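# Move the steel blocks from the black plate into the bin

## Task

Transfer every steel block that sits on the black plate into the bin. A scraper and a dustpan are available on the table, but a block that is still lying in the dustpan does not count as delivered. A block that rolls off the table does not by itself fail the job, but it is counted as not delivered.

## Robot and tools

ROBOT. Two arms, left_arm and right_arm. right_arm wears a five-finger right hand and left_arm a mirrored left hand. Each arm is cheap and loose: joints have play, wrists are weak, and a hand often rests 1 to 3 cm (sometimes 5 cm) short of what was commanded, usually lower. Bases in the scene frame: left_arm (+0.042, +0.371, +0.031) m, right_arm (-0.042, -0.265, +0.011) m. A post stands behind the arms. Loose objects may get nudged now and then.

FRAMES. The scene frame has its origin at table height midway between the nominal bases, +z up, +x out over the table, and left_arm on the +y side (this is unrelated to image left and right). Reported end_effector_position (m) and end_effector_quat_wxyz use the scene frame. Commanded offsets, however, are expressed along each arm's own Hand target axes. The hand point sits 0.05 m in front of the palm and 0.15 m along the fingers from the wrist face. Its +z runs along straight fingers, +y leaves the palm, and +x goes across the palm away from the thumb on the right hand, toward the thumb on the left hand. Straight fingertips end 0.06 to 0.07 m past the point and lie 0.06 m toward -y. A wrist bracket on the little-finger side can strike things.

ROW LAYOUT. Every command row is one flat list of 28 numbers, each in [-1, 1], covering both arms even if one is idle: left dx, dy, dz, rx, ry, rz, then left thumb_turn, thumb_bend, index, middle, ring, little, force_limit, speed; then the same 14 for the right arm. The six pose numbers are an offset, not a pose: they are measured from that arm's Hand target as it was when the action (or move) began, along that Hand target's axes. 1.0 equals 0.6 m for dx, dy, dz and 180 degrees for rx, ry, rz, which together form one rotation vector. Six zeros means no new pose request. Orientation is clipped each step to within 40 degrees of the measured one. The six hand numbers are absolute finger targets: -1 open/straight, +1 closed; thumb_turn +1 puts the thumb in front of the palm. force_limit maps -1..+1 to roughly 0..10 N at the fingertip (0..15 N for the two thumb motors); speed rises linearly to full at +0.48. Use speed -0.94 or lower for a gentle grasp. There is no no-change value for a hand: repeat the last eight numbers you sent it (or, before any, its hand_measured plus hand_force_limit and hand_speed). A thumb-in-front grip suits objects about 0.035 to 0.065 m thick, handles down to 0.025 m.

TOOLS. execute_actions(actions, cameras): actions is a list of actions; each action is up to 15 rows of 28 numbers, one row per 1/30 s step, the last row held out to step 15. All rows of an action count from the same start Hand target, so repeating an offset in a new action moves further. Images return only if actions is empty or cameras requests them. move(target, speed, blend, blocking, cameras): target is one 28-number row or up to 15 rows, every row an offset from the same starting Hand targets; paths are straight, finish together, and are capped at 10 s total. speed is in m/s, 0.002 to 4.3 (default 0.25; turning limited to twice that in rad/s), one value or one per target. blend in metres rounds corners (0 stops at each). blocking=false returns after about 0.5 s while motion continues. wait(seconds 0 to 3600) lets time run. stop brakes a running move. zoom_image(camera, region [x0,y0,x1,y1] pixels, at most 504 by 504) enlarges the latest image of cam_high (896x504), cam_low (896x504), cam_left_wrist (672x504) or cam_right_wrist (672x504). show_instructions shows the reference pages. finished_scene(scene=1) ends the scene irreversibly.

RESULTS. Each result gives per-arm Hand target (the commanded pose after clipping; next offsets start here), hand point pose, joint positions, velocities (may be omitted when near zero), torques, and hand_measured, hand_stopped_by (moving, target, force, stalled, fault) and hand_load_n, all in motor order. A load falling to about 0 suggests a lost grip. Move results add a move: line such as done, off_target, moving, held or fault plus limits (paced = pose clipped, held = steps withheld). MOTOR HOT warns of overheating; at 100 °C an arm drops for 30 to 60 s. A resting hand short of target can be nudged by sending the missing distance as a fresh offset; to stop pressing on something, command back past the hand point.

CAUTIONS. Avoid drops of any height, releasing moving items, fast impacts or hard pressing, especially on fixed or heavy things. Never let the hands or arms collide or grip each other. Anything left off the table fails the job. Prolonged stretching or holding heats motors. Fast moves overshoot and strike harder; moves near an arm's own base can swing its elbow.

Each tool is called after "Request:" as name(argument=value, ...), one argument or row to a line, values as JSON.

Reference images:

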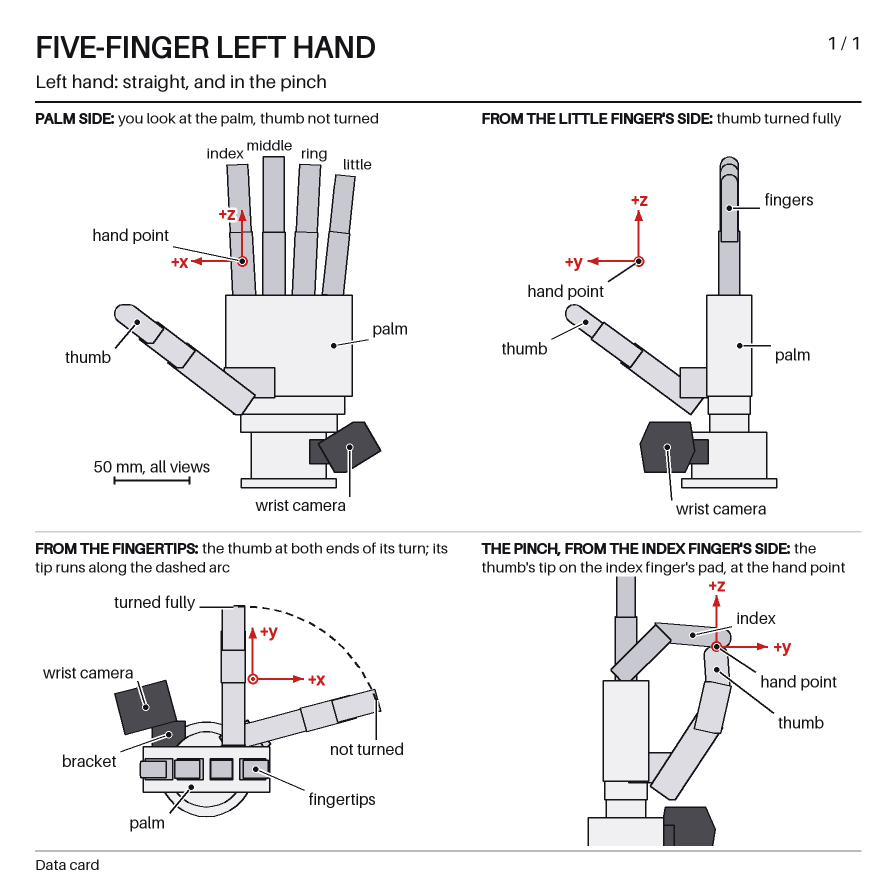

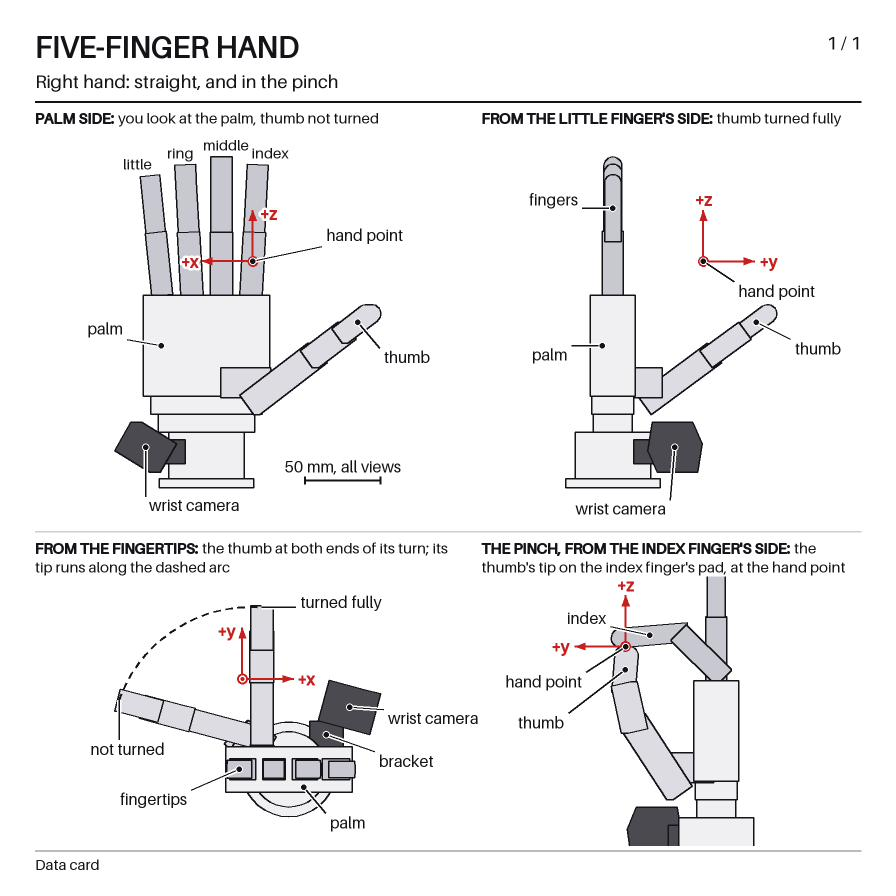

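## Session

Request:
execute_actions(
  actions=[],
)

Scene clock: 0.00 s.
left_arm: end_effector_position=(+0.4079, +0.2251, +0.2950) hand_measured=(-1.000, -1.000, -1.000, -1.000, -1.000, -1.000) hand_load_n=(+0.5, +0.0, +0.0, +0.0, +0.0, +0.0) hand_stopped_by=(target, target, target, target, target, target) hand_force_limit=0.00 hand_speed=-0.80 end_effector_quat_wxyz=(+0.375, -0.138, +0.912, +0.089) | right_arm: end_effector_position=(+0.0439, +0.0610, +0.2674) hand_measured=(-1.000, -1.000, -1.000, -1.000, -1.000, -1.000) hand_load_n=(+0.0, +0.0, +0.5, +0.0, +0.0, +0.5) hand_stopped_by=(target, target, target, target, target, target) hand_force_limit=0.00 hand_speed=-0.80 end_effector_quat_wxyz=(-0.040, -0.541, +0.692, +0.476)
Joint positions: left_arm=[-0.711 1.237 1.174 -1.087 -0.691 0.695] | right_arm=[0.686 1.18 0.839 -1.331 -0.993 0.871]
Joint velocities: within noise
Joint torques (N m): no reading
Heat: left arm: hottest waist 32 °C; right arm: hottest wrist pitch 29 °C.
Hand target: left_arm +0.4156, +0.2230, +0.3104; +0.389, -0.146, +0.906, +0.078 | right_arm +0.0474, +0.0661, +0.2802; -0.023, -0.549, +0.685, +0.479

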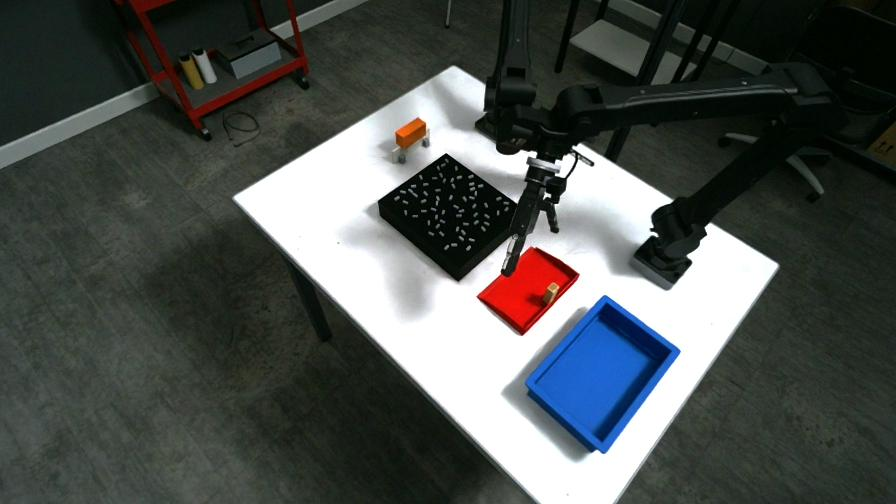

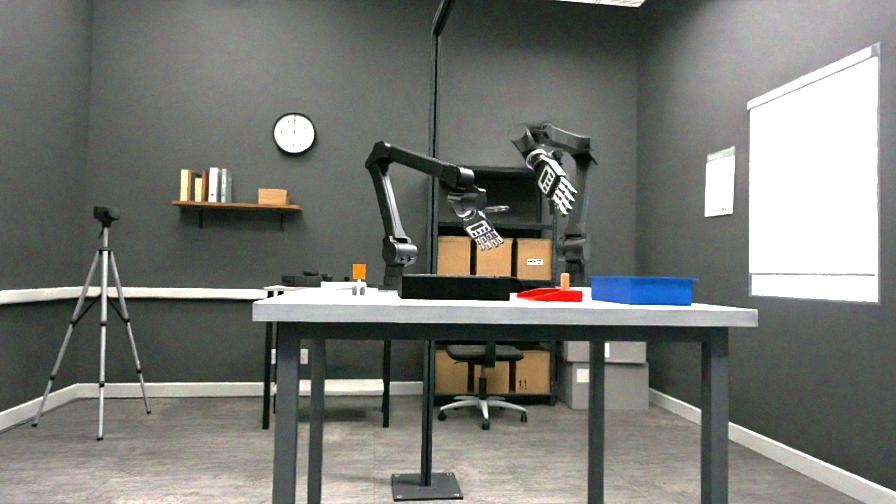

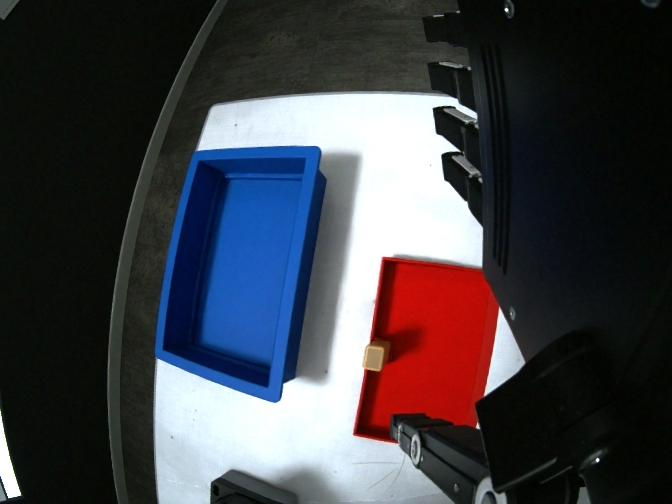

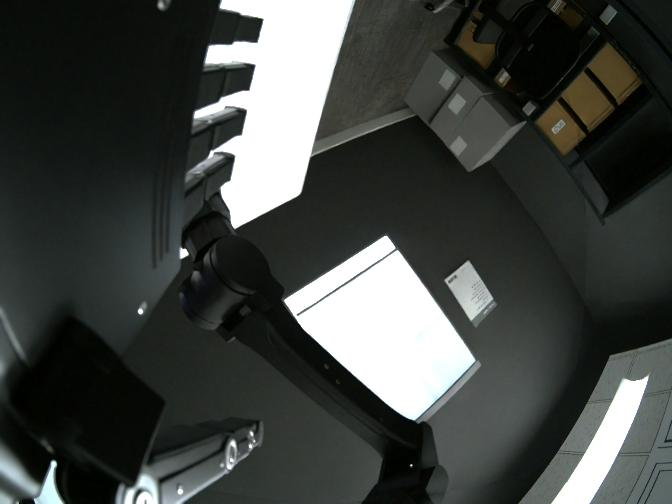

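Request:
zoom_image(
  camera="cam_high",
  region=[360, 100, 600, 290],
)

Request:
zoom_image(
  camera="cam_high",
  region=[460, 230, 700, 460],
)

Request:
zoom_image(
  camera="cam_low",
  region=[250, 240, 760, 330],
)

Request:
zoom_image(
  camera="cam_high",
  region=[370, 100, 470, 180],
)

Scaled by 2.100.

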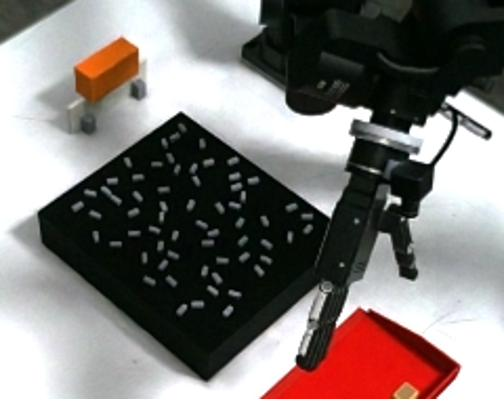

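Scaled by 2.100.

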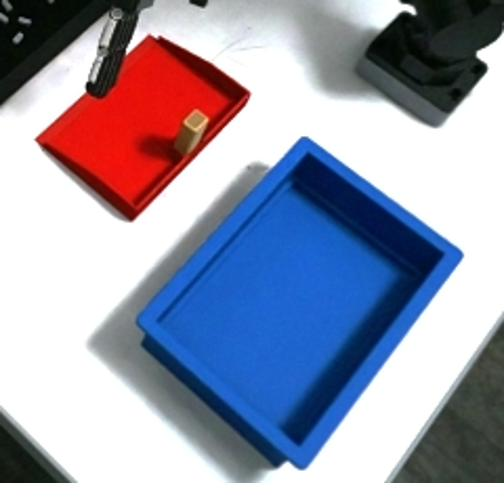

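Region (250, 240, 760, 330) is 510x90 pixels. A region can be at most 504 by 504 pixels.

Scaled by 5.040.

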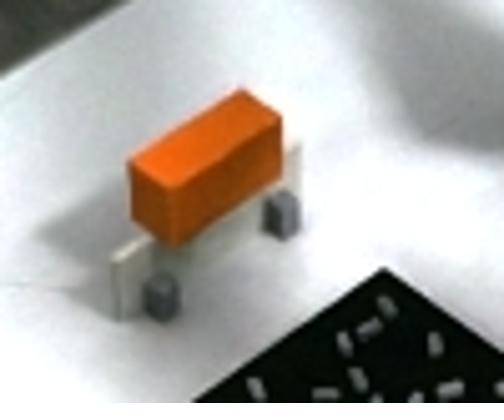

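Request:
zoom_image(
  camera="cam_low",
  region=[300, 240, 620, 320],
)

Request:
move(
  target=[0,0,0,0,0,0,-1,-1,-1,-1,-1,-1,0,-0.8, 0.148,-0.199,-0.541,0.396,0.199,-0.123,-1,-1,-1,-1,-1,-1,0,-0.8],
  cameras=["all"],
)

Scaled by 1.575.

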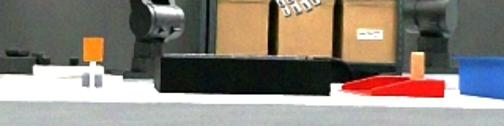

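Scene clock: 199.03 s.
left_arm: end_effector_position=(+0.4079, +0.2251, +0.2950) hand_measured=(-1.000, -1.000, -1.000, -1.000, -1.000, -1.000) hand_load_n=(+0.0, +0.0, +0.0, +0.0, +0.0, +0.5) hand_stopped_by=(target, target, target, target, target, target) hand_force_limit=0.00 hand_speed=-0.80 end_effector_quat_wxyz=(+0.375, -0.138, +0.912, +0.089) | right_arm: end_effector_position=(+0.2715, -0.1964, +0.3116) hand_measured=(-1.000, -1.000, -1.000, -1.000, -1.000, -1.000) hand_load_n=(+0.0, +0.0, +0.0, +0.0, -0.5, +0.0) hand_stopped_by=(target, target, target, target, target, target) hand_force_limit=0.00 hand_speed=-0.80 end_effector_quat_wxyz=(-0.161, +0.686, -0.691, +0.161)
Joint positions: left_arm=[-0.711 1.237 1.174 -1.087 -0.691 0.695] | right_arm=[0.137 1.011 1.223 -1.328 0.061 0.127]
Joint torques (N m): left_arm=[0.79 -7.59 13.56 1.07 -0.48 0.09] | right_arm=[-1.9 -3.02 9.48 1.42 0.01 -0.09]
Heat: left arm: hottest elbow 36 °C; right arm: hottest elbow 34 °C.
Hand target: left_arm +0.4156, +0.2230, +0.3104; +0.389, -0.146, +0.906, +0.078 | right_arm +0.2803, -0.1998, +0.3303; -0.184, +0.683, -0.683, +0.183
Off the commanded pose: left_arm 0.017 m, 2 deg | right_arm 0.021 m, 4 deg.
move: off_target (right_arm)
cam_right_wrist: T_world_to_cam=[[-0.84885, -0.27896, -0.44903, 0.31563], [-0.45168, 0.82408, 0.34188, 0.17611], [0.27467, 0.49302, -0.82552, 0.39459]] pos_world=[0.23909, -0.25163, 0.40726]

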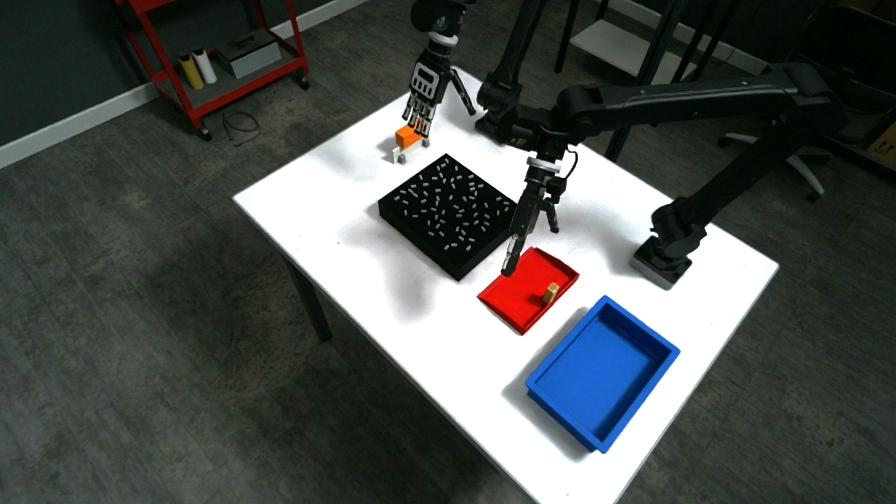

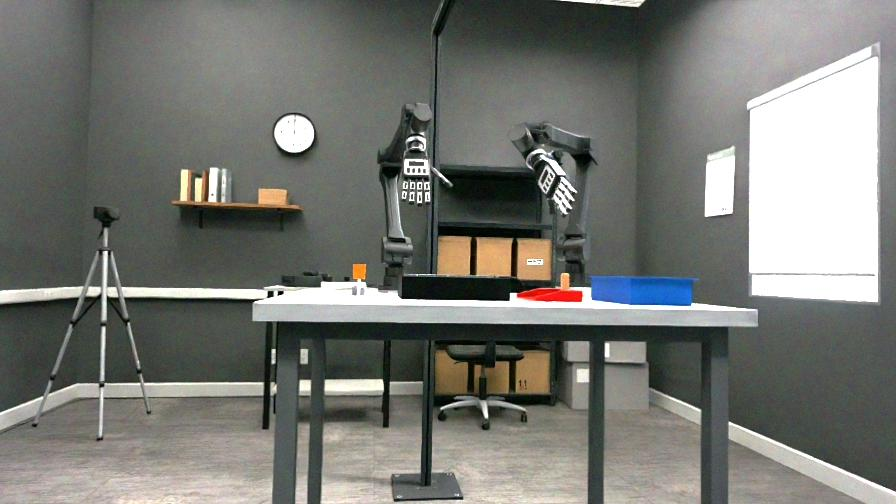

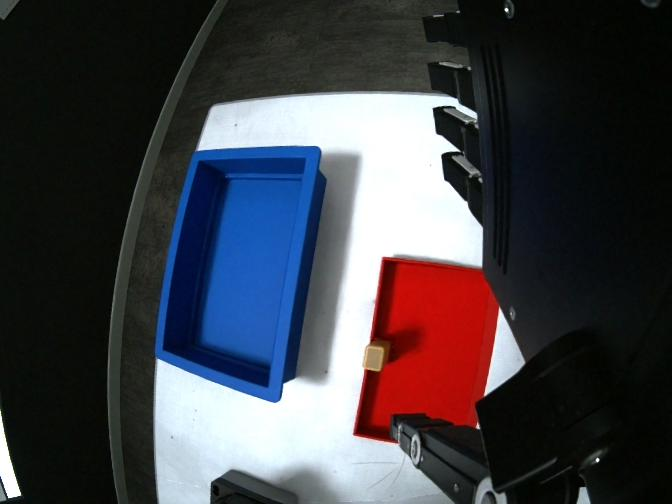

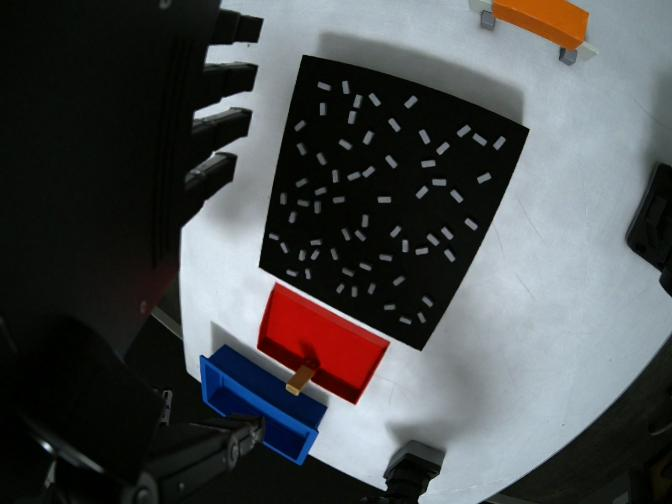

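Request:
zoom_image(
  camera="cam_right_wrist",
  region=[230, 40, 560, 370],
)

Request:
zoom_image(
  camera="cam_right_wrist",
  region=[180, 260, 420, 480],
)

Request:
zoom_image(
  camera="cam_right_wrist",
  region=[450, 0, 610, 110],
)

Request:
zoom_image(
  camera="cam_left_wrist",
  region=[320, 230, 520, 460],
)

Scaled by 1.527 from the camera's image (finer frame: 960x720).

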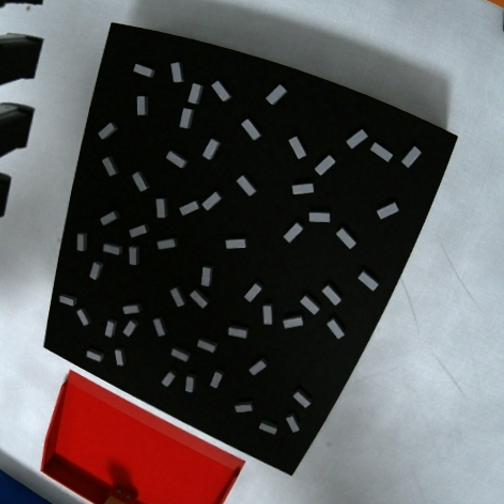

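Scaled by 2.100 from the camera's image (finer frame: 960x720).

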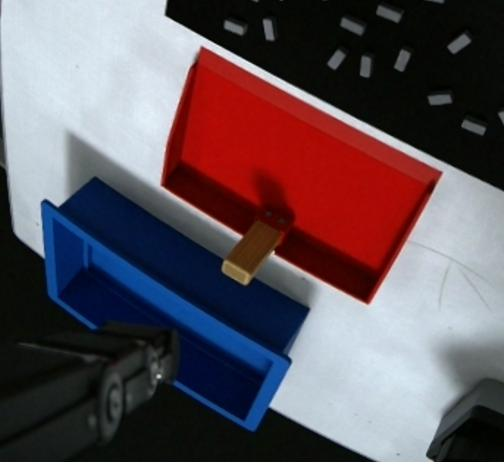

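Scaled by 3.150 from the camera's image (finer frame: 960x720).

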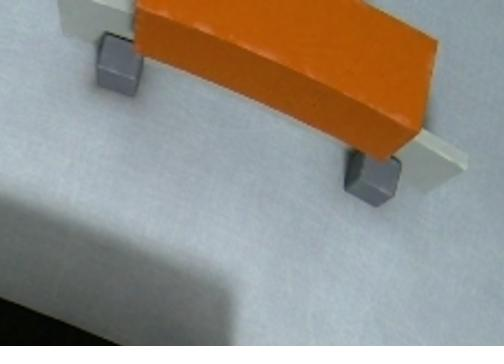

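Scaled by 2.191 from the camera's image (finer frame: 960x720).

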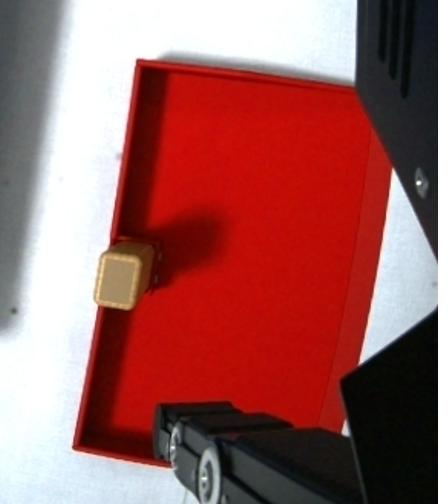

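Request:
move(
  target=[0,0,0,0,0,0,-1,-1,-1,-1,-1,-1,0,-0.8, 0.315,0.268,0.096,-0.0225,-0.0219,-0.4997,1,-1,-1,-1,-1,-1,0,0],
  cameras=["cam_high","cam_low","cam_right_wrist"],
)

Scene clock: 238.90 s.
left_arm: end_effector_position=(+0.4079, +0.2251, +0.2950) hand_measured=(-1.000, -1.000, -1.000, -1.000, -1.000, -1.000) hand_load_n=(+0.0, +0.0, +0.0, +0.0, +0.0, -0.5) hand_stopped_by=(target, target, target, target, target, target) hand_force_limit=0.00 hand_speed=-0.80 end_effector_quat_wxyz=(+0.375, -0.138, +0.912, +0.089) | right_arm: end_effector_position=(+0.1630, -0.3858, +0.1892) hand_measured=(+1.000, -1.000, -1.000, -1.000, -1.000, -1.000) hand_load_n=(+0.0, +0.0, +0.0, +0.0, -0.5, +0.0) hand_stopped_by=(target, target, target, target, target, target) hand_force_limit=0.00 hand_speed=0.00 end_effector_quat_wxyz=(-0.005, +0.981, -0.008, +0.196)
Joint positions: left_arm=[-0.711 1.237 1.174 -1.087 -0.691 0.695] | right_arm=[-0.368 0.66 0.72 -1.264 -0.146 -1.897]
Joint torques (N m): left_arm=[0.91 -7.41 13.6 1.05 -0.46 0.1] | right_arm=[-1.96 0.67 8.25 1.07 -0.15 -0.12]
Heat: left arm: hottest elbow 37 °C; right arm: hottest elbow 37 °C.
Hand target: left_arm +0.4156, +0.2230, +0.3104; +0.389, -0.146, +0.906, +0.078 | right_arm +0.1702, -0.3889, +0.1998; +0.000, +0.976, +0.000, +0.216
Off the commanded pose: left_arm 0.017 m, 2 deg | right_arm 0.013 m, 3 deg.
move: off_target (right_arm)
cam_right_wrist: T_world_to_cam=[[0.26089, -0.96274, 0.07116, -0.42735], [-0.95702, -0.24826, 0.14996, 0.03002], [-0.1267, -0.10723, -0.98613, 0.28097]] pos_world=[0.17582, -0.37385, 0.30298]

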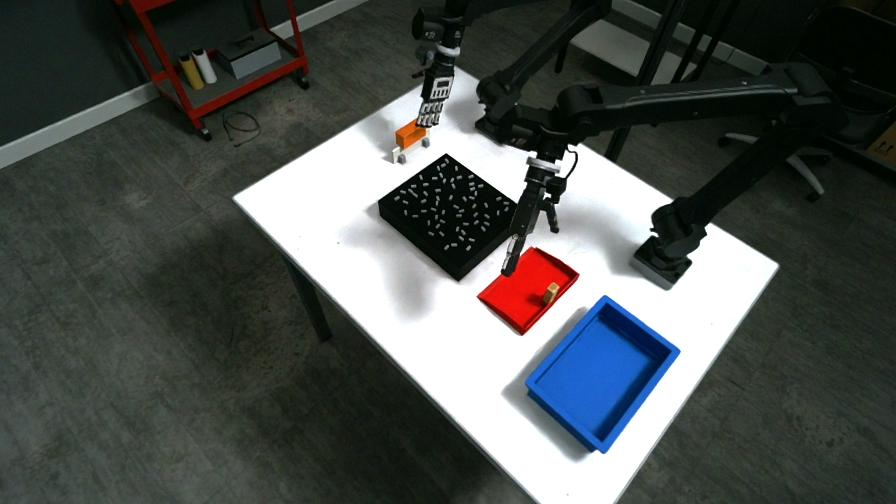

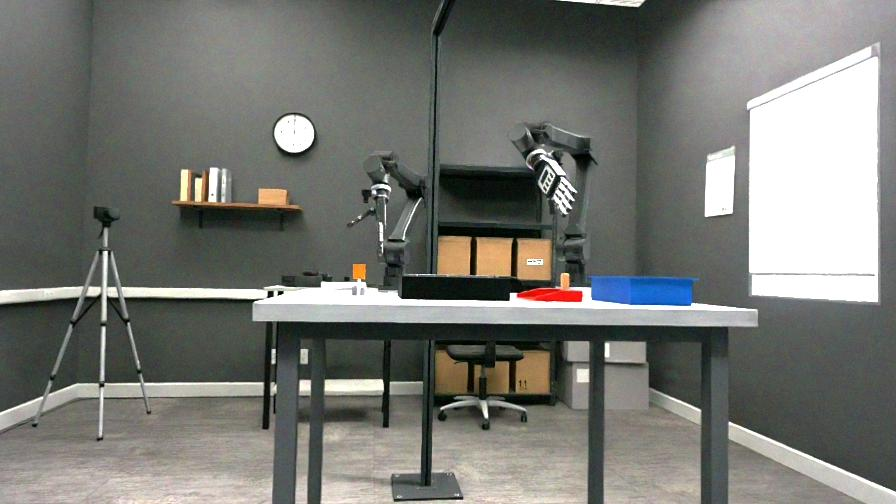

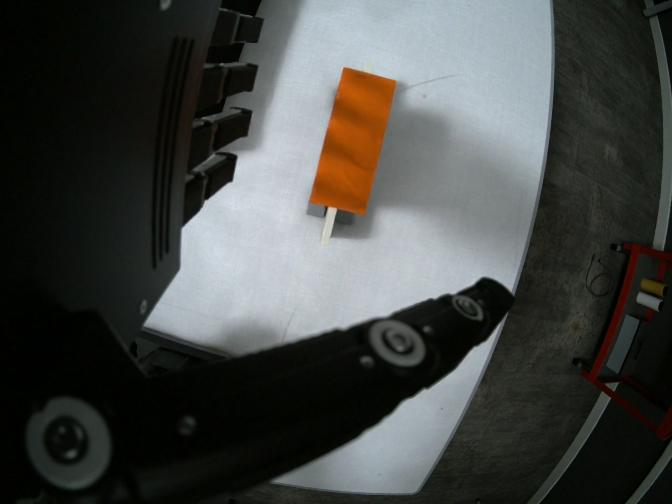

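Request:
move(
  target=[0,0,0,0,0,0,-1,-1,-1,-1,-1,-1,0,-0.8, -0.041,0.0218,0.1463,0,0,0,1,-1,-1,-1,-1,-1,0,0],
  speed=0.12,
  cameras=["cam_high","cam_low","cam_right_wrist"],
)

Scene clock: 258.97 s.
left_arm: end_effector_position=(+0.4079, +0.2251, +0.2950) hand_measured=(-1.000, -1.000, -1.000, -1.000, -1.000, -1.000) hand_load_n=(+0.0, +0.0, +0.0, +0.0, +0.0, +0.0) hand_stopped_by=(target, target, target, target, target, target) hand_force_limit=0.00 hand_speed=-0.80 end_effector_quat_wxyz=(+0.375, -0.138, +0.912, +0.089) | right_arm: end_effector_position=(+0.1753, -0.3953, +0.1018) hand_measured=(+1.000, -1.000, -1.000, -1.000, -1.000, -1.000) hand_load_n=(+0.0, -0.5, +0.0, +0.0, +0.0, +0.0) hand_stopped_by=(target, target, target, target, target, target) hand_force_limit=0.00 hand_speed=0.00 end_effector_quat_wxyz=(-0.005, +0.980, -0.004, +0.199)
Joint positions: left_arm=[-0.711 1.237 1.174 -1.087 -0.691 0.695] | right_arm=[-0.395 0.733 0.514 -0.983 -0.16 -1.931]
Joint torques (N m): left_arm=[0.73 -7.36 13.56 1.06 -0.48 0.09] | right_arm=[-2.02 1.26 8.1 1.32 -0.16 -0.12]
Heat: left arm: hottest elbow 37 °C; right arm: hottest elbow 37 °C.
Hand target: left_arm +0.4156, +0.2230, +0.3104; +0.389, -0.146, +0.906, +0.078 | right_arm +0.1851, -0.4021, +0.1099; +0.000, +0.976, +0.000, +0.216
Off the commanded pose: left_arm 0.017 m, 2 deg | right_arm 0.014 m, 2 deg.
move: off_target (right_arm)
cam_right_wrist: T_world_to_cam=[[0.26859, -0.96036, 0.07458, -0.43433], [-0.95584, -0.25613, 0.14412, 0.04971], [-0.11931, -0.11, -0.98675, 0.19301]] pos_world=[0.1872, -0.38315, 0.21568]

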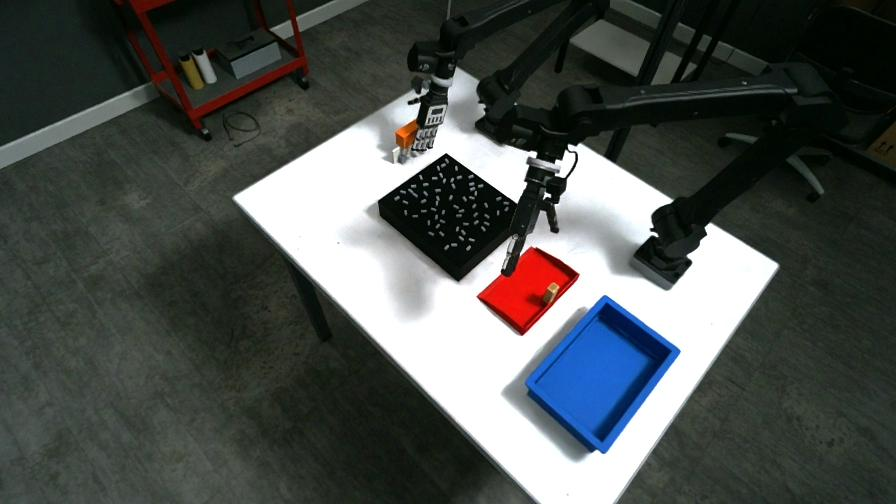

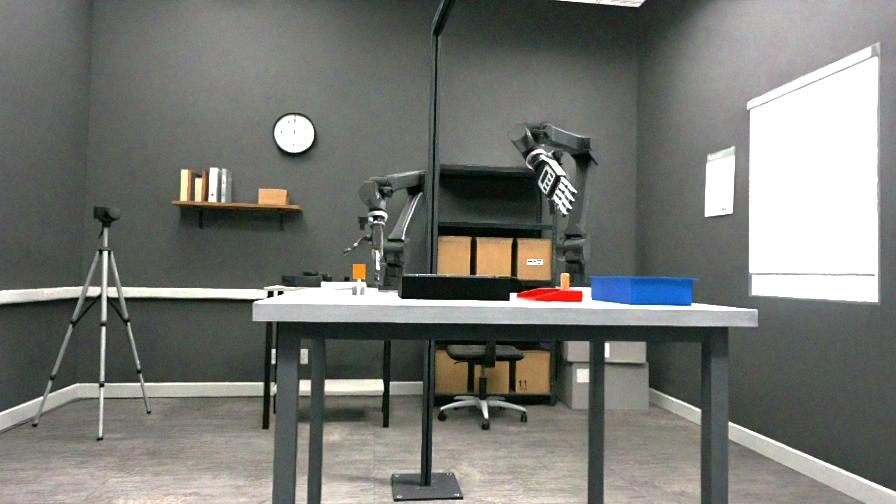

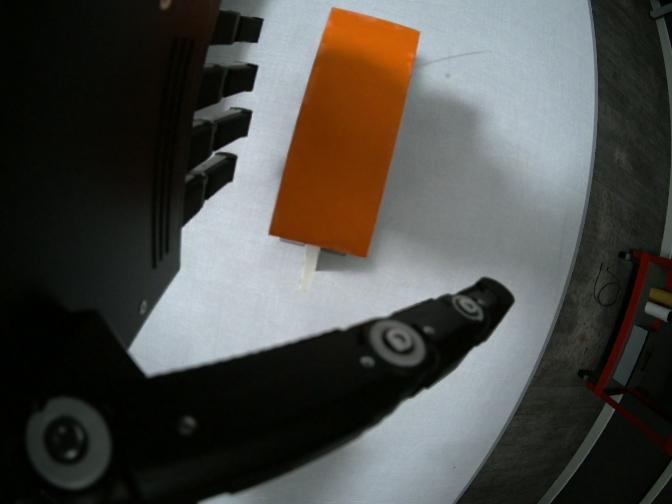

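Request:
move(
  target=[0,0,0,0,0,0,-1,-1,-1,-1,-1,-1,0,-0.8, -0.0169,0,0.0362,0,0,0,1,-1,-1,-1,-1,-1,0,0],
  speed=0.08,
  cameras=["cam_right_wrist"],
)

Scene clock: 272.87 s.
left_arm: end_effector_position=(+0.4079, +0.2251, +0.2950) hand_measured=(-1.000, -1.000, -1.000, -1.000, -1.000, -1.000) hand_load_n=(+0.0, +0.0, +0.0, +0.0, +0.0, +0.0) hand_stopped_by=(target, target, target, target, target, target) hand_force_limit=0.00 hand_speed=-0.80 end_effector_quat_wxyz=(+0.375, -0.138, +0.912, +0.089) | right_arm: end_effector_position=(+0.1751, -0.3952, +0.0781) hand_measured=(+1.000, -1.000, -1.000, -1.000, -1.000, -1.000) hand_load_n=(+0.0, +0.0, +0.0, +0.0, +0.0, +0.0) hand_stopped_by=(target, target, target, target, target, target) hand_force_limit=0.00 hand_speed=0.00 end_effector_quat_wxyz=(-0.005, +0.980, -0.004, +0.199)
Joint positions: left_arm=[-0.711 1.237 1.174 -1.087 -0.691 0.695] | right_arm=[-0.395 0.758 0.459 -0.903 -0.16 -1.931]
Joint torques (N m): left_arm=[0.67 -7.3 13.65 1.02 -0.47 0.08] | right_arm=[-1.9 1.26 7.95 1.31 -0.16 -0.11]
Heat: left arm: hottest elbow 37 °C; right arm: hottest elbow 36 °C.
Hand target: left_arm +0.4156, +0.2230, +0.3104; +0.389, -0.146, +0.906, +0.078 | right_arm +0.1850, -0.4021, +0.0859; +0.000, +0.976, +0.000, +0.216
Off the commanded pose: left_arm 0.017 m, 2 deg | right_arm 0.014 m, 2 deg.
move: off_target (right_arm)
cam_right_wrist: T_world_to_cam=[[0.26859, -0.96036, 0.07458, -0.4324], [-0.95584, -0.25613, 0.14412, 0.05298], [-0.11931, -0.11, -0.98675, 0.16951]] pos_world=[0.187, -0.38305, 0.19188]

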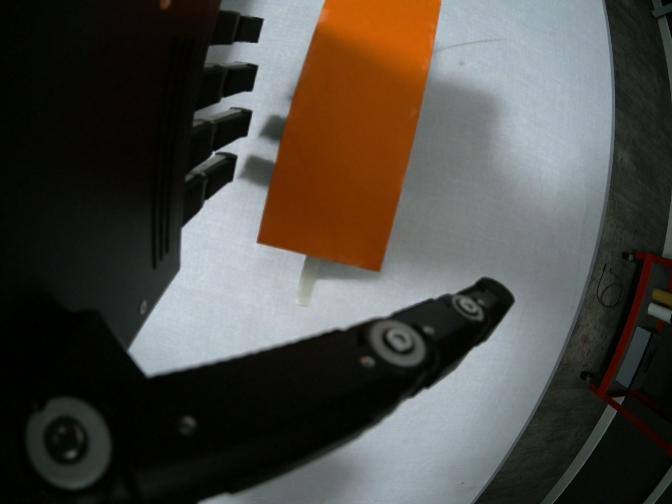

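Request:
move(
  target=[0,0,0,0,0,0,-1,-1,-1,-1,-1,-1,0,-0.8, 0,0,0,0,0,0,1,0.3,0.3,0.3,0.3,0.3,-0.3,-0.8],
  cameras=["cam_right_wrist","cam_high"],
)

Scene clock: 278.80 s.
left_arm: end_effector_position=(+0.4079, +0.2251, +0.2950) hand_measured=(-1.000, -1.000, -1.000, -1.000, -1.000, -1.000) hand_load_n=(+0.0, +0.0, +0.0, +0.0, +0.0, +0.0) hand_stopped_by=(target, target, target, target, target, target) hand_force_limit=0.00 hand_speed=-0.80 end_effector_quat_wxyz=(+0.375, -0.138, +0.912, +0.089) | right_arm: end_effector_position=(+0.1759, -0.3931, +0.0769) hand_measured=(+1.000, -0.662, -0.172, -0.282, -0.392, -1.000) hand_load_n=(+0.0, +9.5, +3.5, +3.5, +3.0, +0.0) hand_stopped_by=(target, force, force, force, force, fault) hand_force_limit=-0.30 hand_speed=-0.80 end_effector_quat_wxyz=(-0.009, +0.980, +0.001, +0.199)
Joint positions: left_arm=[-0.711 1.237 1.174 -1.087 -0.691 0.695] | right_arm=[-0.392 0.759 0.457 -0.903 -0.168 -1.937]
Joint torques (N m): left_arm=[0.73 -7.41 13.64 1.05 -0.48 0.08] | right_arm=[-1.85 1.08 8.05 1.29 -0.05 -0.07]
Heat: left arm: hottest elbow 37 °C; right arm: hottest elbow 35 °C.
Hand target: left_arm +0.4156, +0.2230, +0.3104; +0.389, -0.146, +0.906, +0.078 | right_arm +0.1850, -0.4021, +0.0859; +0.000, +0.976, +0.000, +0.216
Off the commanded pose: left_arm 0.017 m, 2 deg | right_arm 0.016 m, 2 deg.
move: done
cam_right_wrist: T_world_to_cam=[[0.27957, -0.95761, 0.0694, -0.43092], [-0.95285, -0.26784, 0.14264, 0.04948], [-0.11801, -0.106, -0.98734, 0.17009]] pos_world=[0.18769, -0.38137, 0.19078]
Images, in order (width x height): cam_high 896x504, cam_right_wrist 672x504.

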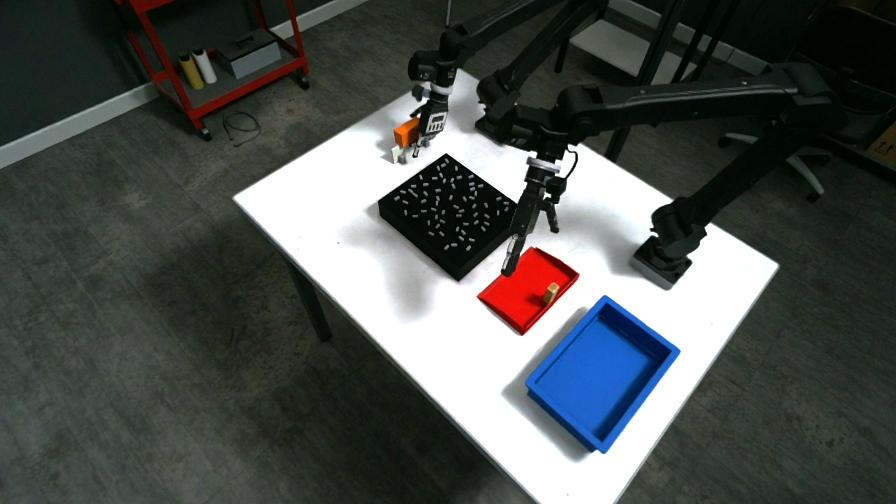

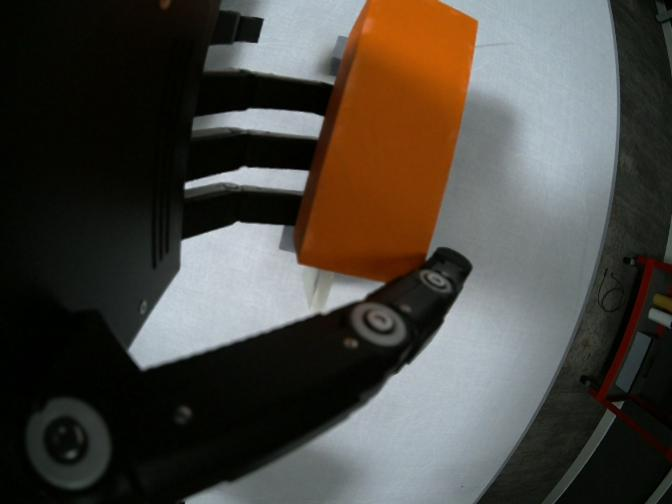

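Request:
move(
  target=[0,0,0,0,0,0,-1,-1,-1,-1,-1,-1,0,-0.8, 0,0,0,0,0,0,1,-0.9,-1,-1,-1,-1,-0.3,-0.5],
  cameras=["cam_right_wrist","cam_high"],
)

Request:
zoom_image(
  camera="cam_high",
  region=[360, 60, 480, 180],
)

Scene clock: 286.83 s.
left_arm: end_effector_position=(+0.4079, +0.2251, +0.2950) hand_measured=(-1.000, -1.000, -1.000, -1.000, -1.000, -1.000) hand_load_n=(+0.0, +0.0, +0.0, +0.0, +0.0, +0.0) hand_stopped_by=(target, target, target, target, target, target) hand_force_limit=0.00 hand_speed=-0.80 end_effector_quat_wxyz=(+0.375, -0.138, +0.912, +0.089) | right_arm: end_effector_position=(+0.1748, -0.3957, +0.0772) hand_measured=(+1.000, -0.900, -1.000, -1.000, -1.000, -1.000) hand_load_n=(+0.0, +0.0, +0.0, +0.0, +0.0, +0.0) hand_stopped_by=(target, target, target, target, target, fault) hand_force_limit=-0.30 hand_speed=-0.50 end_effector_quat_wxyz=(-0.006, +0.980, -0.004, +0.199)
Joint positions: left_arm=[-0.711 1.237 1.174 -1.087 -0.691 0.695] | right_arm=[-0.4 0.759 0.457 -0.902 -0.163 -1.936]
Joint torques (N m): left_arm=[0.67 -7.41 13.64 1.06 -0.48 0.08] | right_arm=[-1.85 1.2 8.06 1.29 -0.04 -0.07]
Heat: left arm: hottest elbow 37 °C; right arm: hottest elbow 35 °C.
Hand target: left_arm +0.4156, +0.2230, +0.3104; +0.389, -0.146, +0.906, +0.078 | right_arm +0.1850, -0.4021, +0.0859; +0.000, +0.976, +0.000, +0.216
Off the commanded pose: left_arm 0.017 m, 2 deg | right_arm 0.015 m, 2 deg.
move: done
cam_right_wrist: T_world_to_cam=[[0.2693, -0.96028, 0.07307, -0.43265], [-0.95561, -0.25703, 0.14401, 0.05229], [-0.11951, -0.10861, -0.98687, 0.16911]] pos_world=[0.1867, -0.38366, 0.19098]
Images, in order (width x height): cam_high 896x504, cam_right_wrist 672x504.

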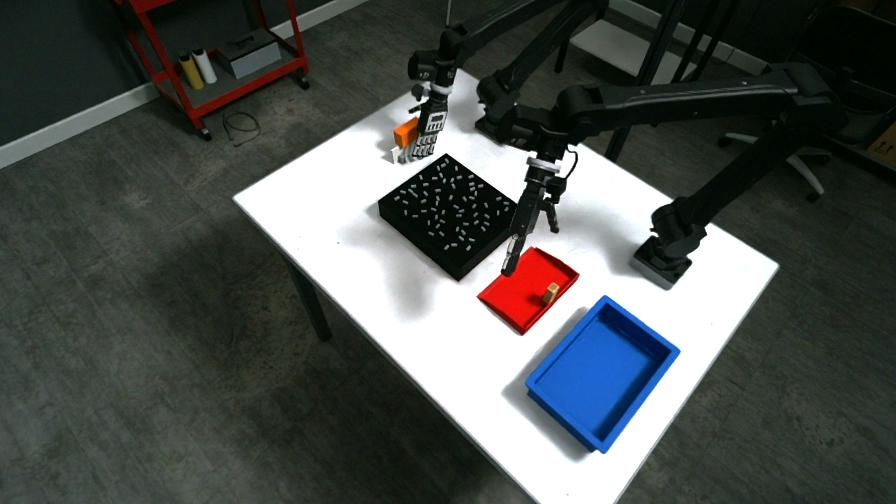

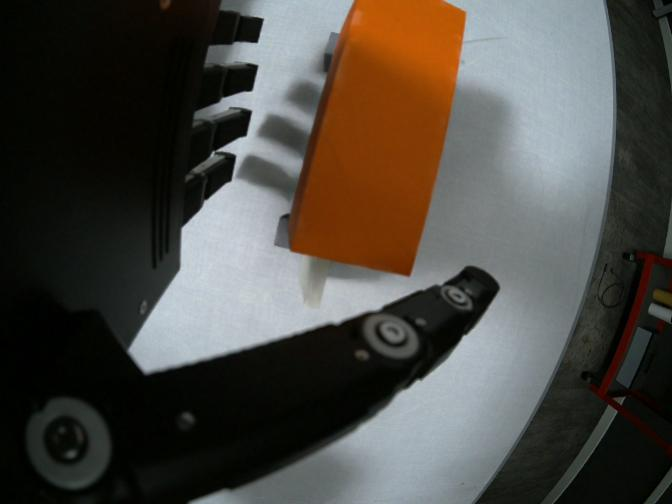

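Scaled by 4.200.

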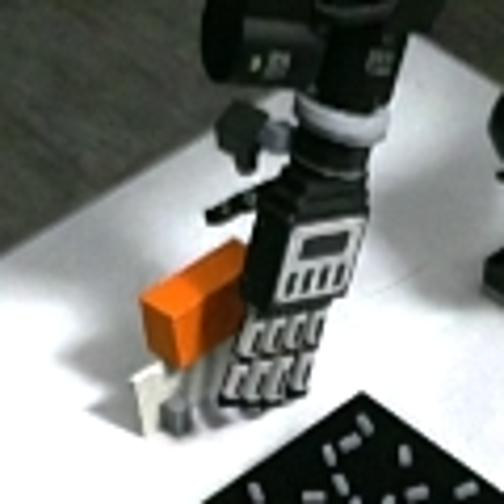

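Request:
move(
  target=[
    [0,0,0,0,0,0,-1,-1,-1,-1,-1,-1,0,-0.8, -0.0065,0.0255,0.0139,0,0,0,1,-0.9,-1,-1,-1,-1,-0.3,-0.5],
    [0,0,0,0,0,0,-1,-1,-1,-1,-1,-1,0,-0.8, -0.0065,0.0255,0.0139,0,0,0,1,-0.35,-1,-1,-1,-1,-0.3,-0.7],
  ],
  speed=0.08,
  cameras=["cam_right_wrist","cam_high"],
)

Scene clock: 297.83 s.
left_arm: end_effector_position=(+0.4079, +0.2251, +0.2950) hand_measured=(-1.000, -1.000, -1.000, -1.000, -1.000, -1.000) hand_load_n=(+0.0, +0.0, +0.0, +0.0, +0.5, +0.0) hand_stopped_by=(target, target, target, target, target, target) hand_force_limit=0.00 hand_speed=-0.80 end_effector_quat_wxyz=(+0.375, -0.138, +0.912, +0.089) | right_arm: end_effector_position=(+0.1742, -0.4115, +0.0688) hand_measured=(+1.000, -0.350, -1.000, -1.000, -1.000, -1.000) hand_load_n=(+0.0, +0.0, +0.0, +0.0, +0.0, +0.0) hand_stopped_by=(target, target, target, target, target, fault) hand_force_limit=-0.30 hand_speed=-0.70 end_effector_quat_wxyz=(-0.006, +0.980, -0.008, +0.199)
Joint positions: left_arm=[-0.711 1.237 1.174 -1.087 -0.691 0.695] | right_arm=[-0.475 0.801 0.451 -0.865 -0.188 -1.999]
Joint torques (N m): left_arm=[0.73 -7.47 13.55 1.01 -0.47 0.09] | right_arm=[-1.9 0.97 7.76 1.29 -0.19 -0.11]
Heat: left arm: hottest elbow 37 °C; right arm: hottest elbow 35 °C.
Hand target: left_arm +0.4156, +0.2230, +0.3104; +0.389, -0.146, +0.906, +0.078 | right_arm +0.1850, -0.4174, +0.0767; +0.000, +0.976, +0.000, +0.216
Off the commanded pose: left_arm 0.017 m, 2 deg | right_arm 0.015 m, 2 deg.
move: off_target (right_arm); target 2's new numbers were sent with right_arm's hand 0.015 m and 2 deg from that target
cam_right_wrist: T_world_to_cam=[[0.26103, -0.9626, 0.07253, -0.44654], [-0.95788, -0.24897, 0.14311, 0.05262], [-0.11971, -0.10683, -0.98704, 0.15989]] pos_world=[0.1861, -0.39965, 0.18268]
Images, in order (width x height): cam_high 896x504, cam_right_wrist 672x504.

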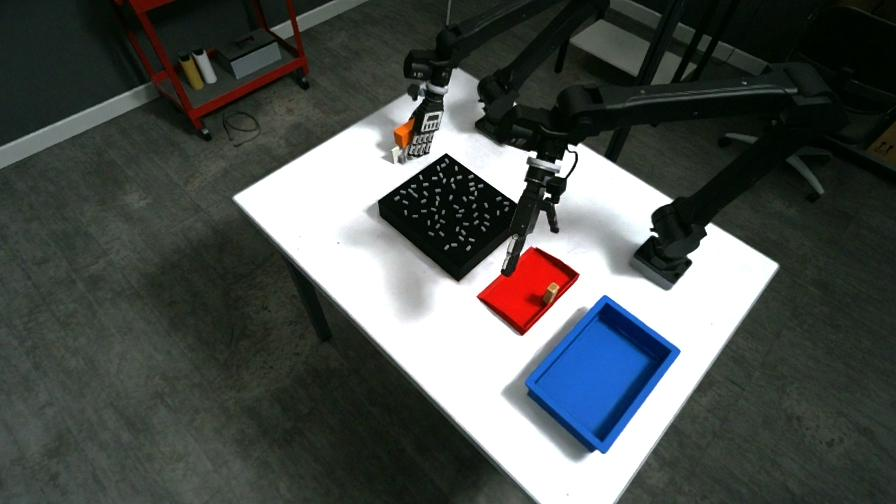

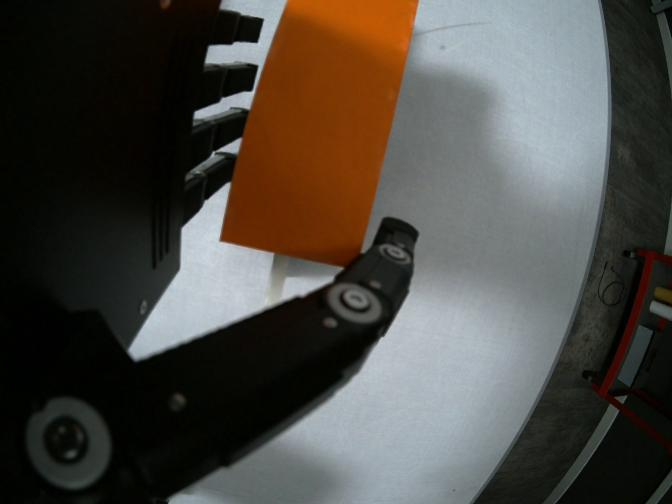

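Request:
move(
  target=[
    [0,0,0,0,0,0,-1,-1,-1,-1,-1,-1,0,-0.8, 0.0181,0,0.0085,0,0,0,1,-0.35,-1,-1,-1,-1,-0.3,-0.7],
    [0,0,0,0,0,0,-1,-1,-1,-1,-1,-1,0,-0.8, 0.0181,0,0.0085,0,0,0,1,-0.35,0.3,0.3,0.3,-1,-0.2,-0.8],
  ],
  speed=0.08,
  cameras=["cam_right_wrist","cam_high"],
)

Request:
zoom_image(
  camera="cam_high",
  region=[360, 60, 480, 180],
)

Scene clock: 305.97 s.
left_arm: end_effector_position=(+0.4079, +0.2251, +0.2950) hand_measured=(-1.000, -1.000, -1.000, -1.000, -1.000, -1.000) hand_load_n=(+0.0, +0.0, -0.5, +0.0, +0.0, +0.0) hand_stopped_by=(target, target, target, target, target, target) hand_force_limit=0.00 hand_speed=-0.80 end_effector_quat_wxyz=(+0.375, -0.138, +0.912, +0.089) | right_arm: end_effector_position=(+0.1843, -0.4077, +0.0623) hand_measured=(+1.000, -0.350, -0.448, -0.522, -0.484, -1.000) hand_load_n=(+0.0, +2.0, +4.0, +0.0, +3.0, +0.0) hand_stopped_by=(target, target, force, force, force, fault) hand_force_limit=-0.20 hand_speed=-0.80 end_effector_quat_wxyz=(-0.017, +0.980, +0.001, +0.198)
Joint positions: left_arm=[-0.711 1.237 1.174 -1.087 -0.691 0.695] | right_arm=[-0.457 0.847 0.456 -0.833 -0.203 -1.997]
Joint torques (N m): left_arm=[0.79 -7.47 13.59 1.03 -0.49 0.09] | right_arm=[-0.15 0.38 8.65 1.2 0.28 0.1]
Heat: left arm: hottest elbow 38 °C; right arm: hottest elbow 35 °C.
Hand target: left_arm +0.4156, +0.2230, +0.3104; +0.389, -0.146, +0.906, +0.078 | right_arm +0.1970, -0.4174, +0.0767; +0.000, +0.976, +0.000, +0.216
Off the commanded pose: left_arm 0.017 m, 2 deg | right_arm 0.021 m, 3 deg.
move: off_target (right_arm); target 2's new numbers were sent with right_arm's hand 0.021 m and 2 deg from that target
cam_right_wrist: T_world_to_cam=[[0.28255, -0.95767, 0.0551, -0.44596], [-0.95182, -0.27276, 0.14017, 0.05366], [-0.11921, -0.09205, -0.98859, 0.16118]] pos_world=[0.19629, -0.39761, 0.17639]
Images, in order (width x height): cam_high 896x504, cam_right_wrist 672x504.

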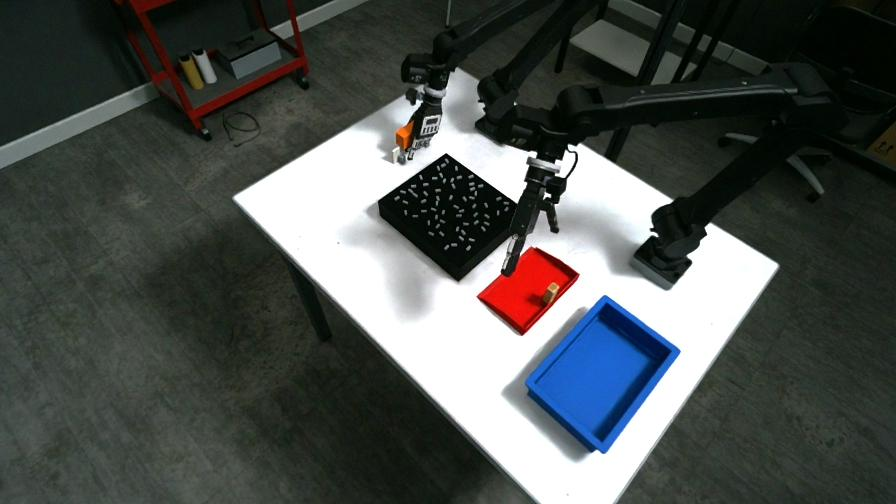

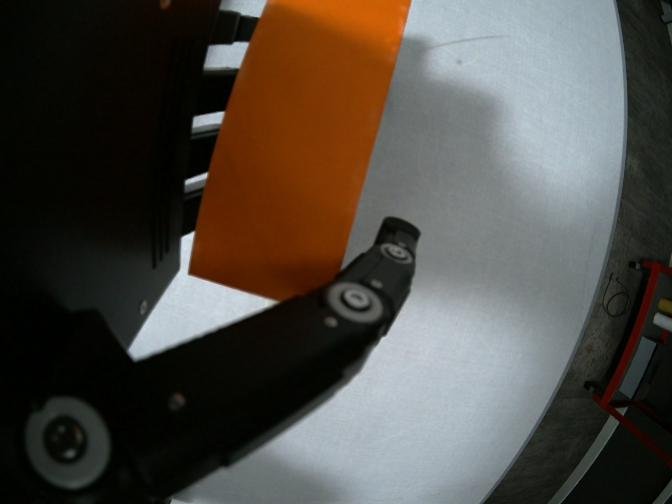

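Scaled by 4.200.

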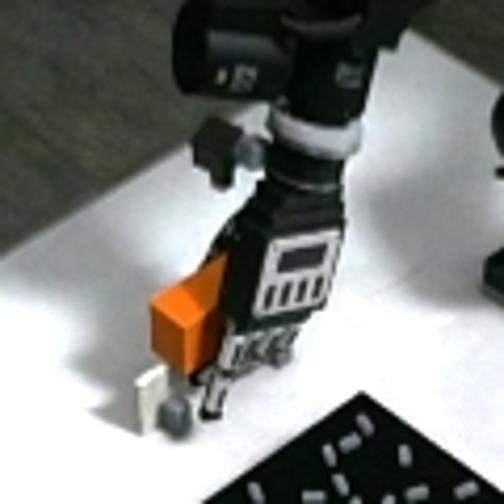

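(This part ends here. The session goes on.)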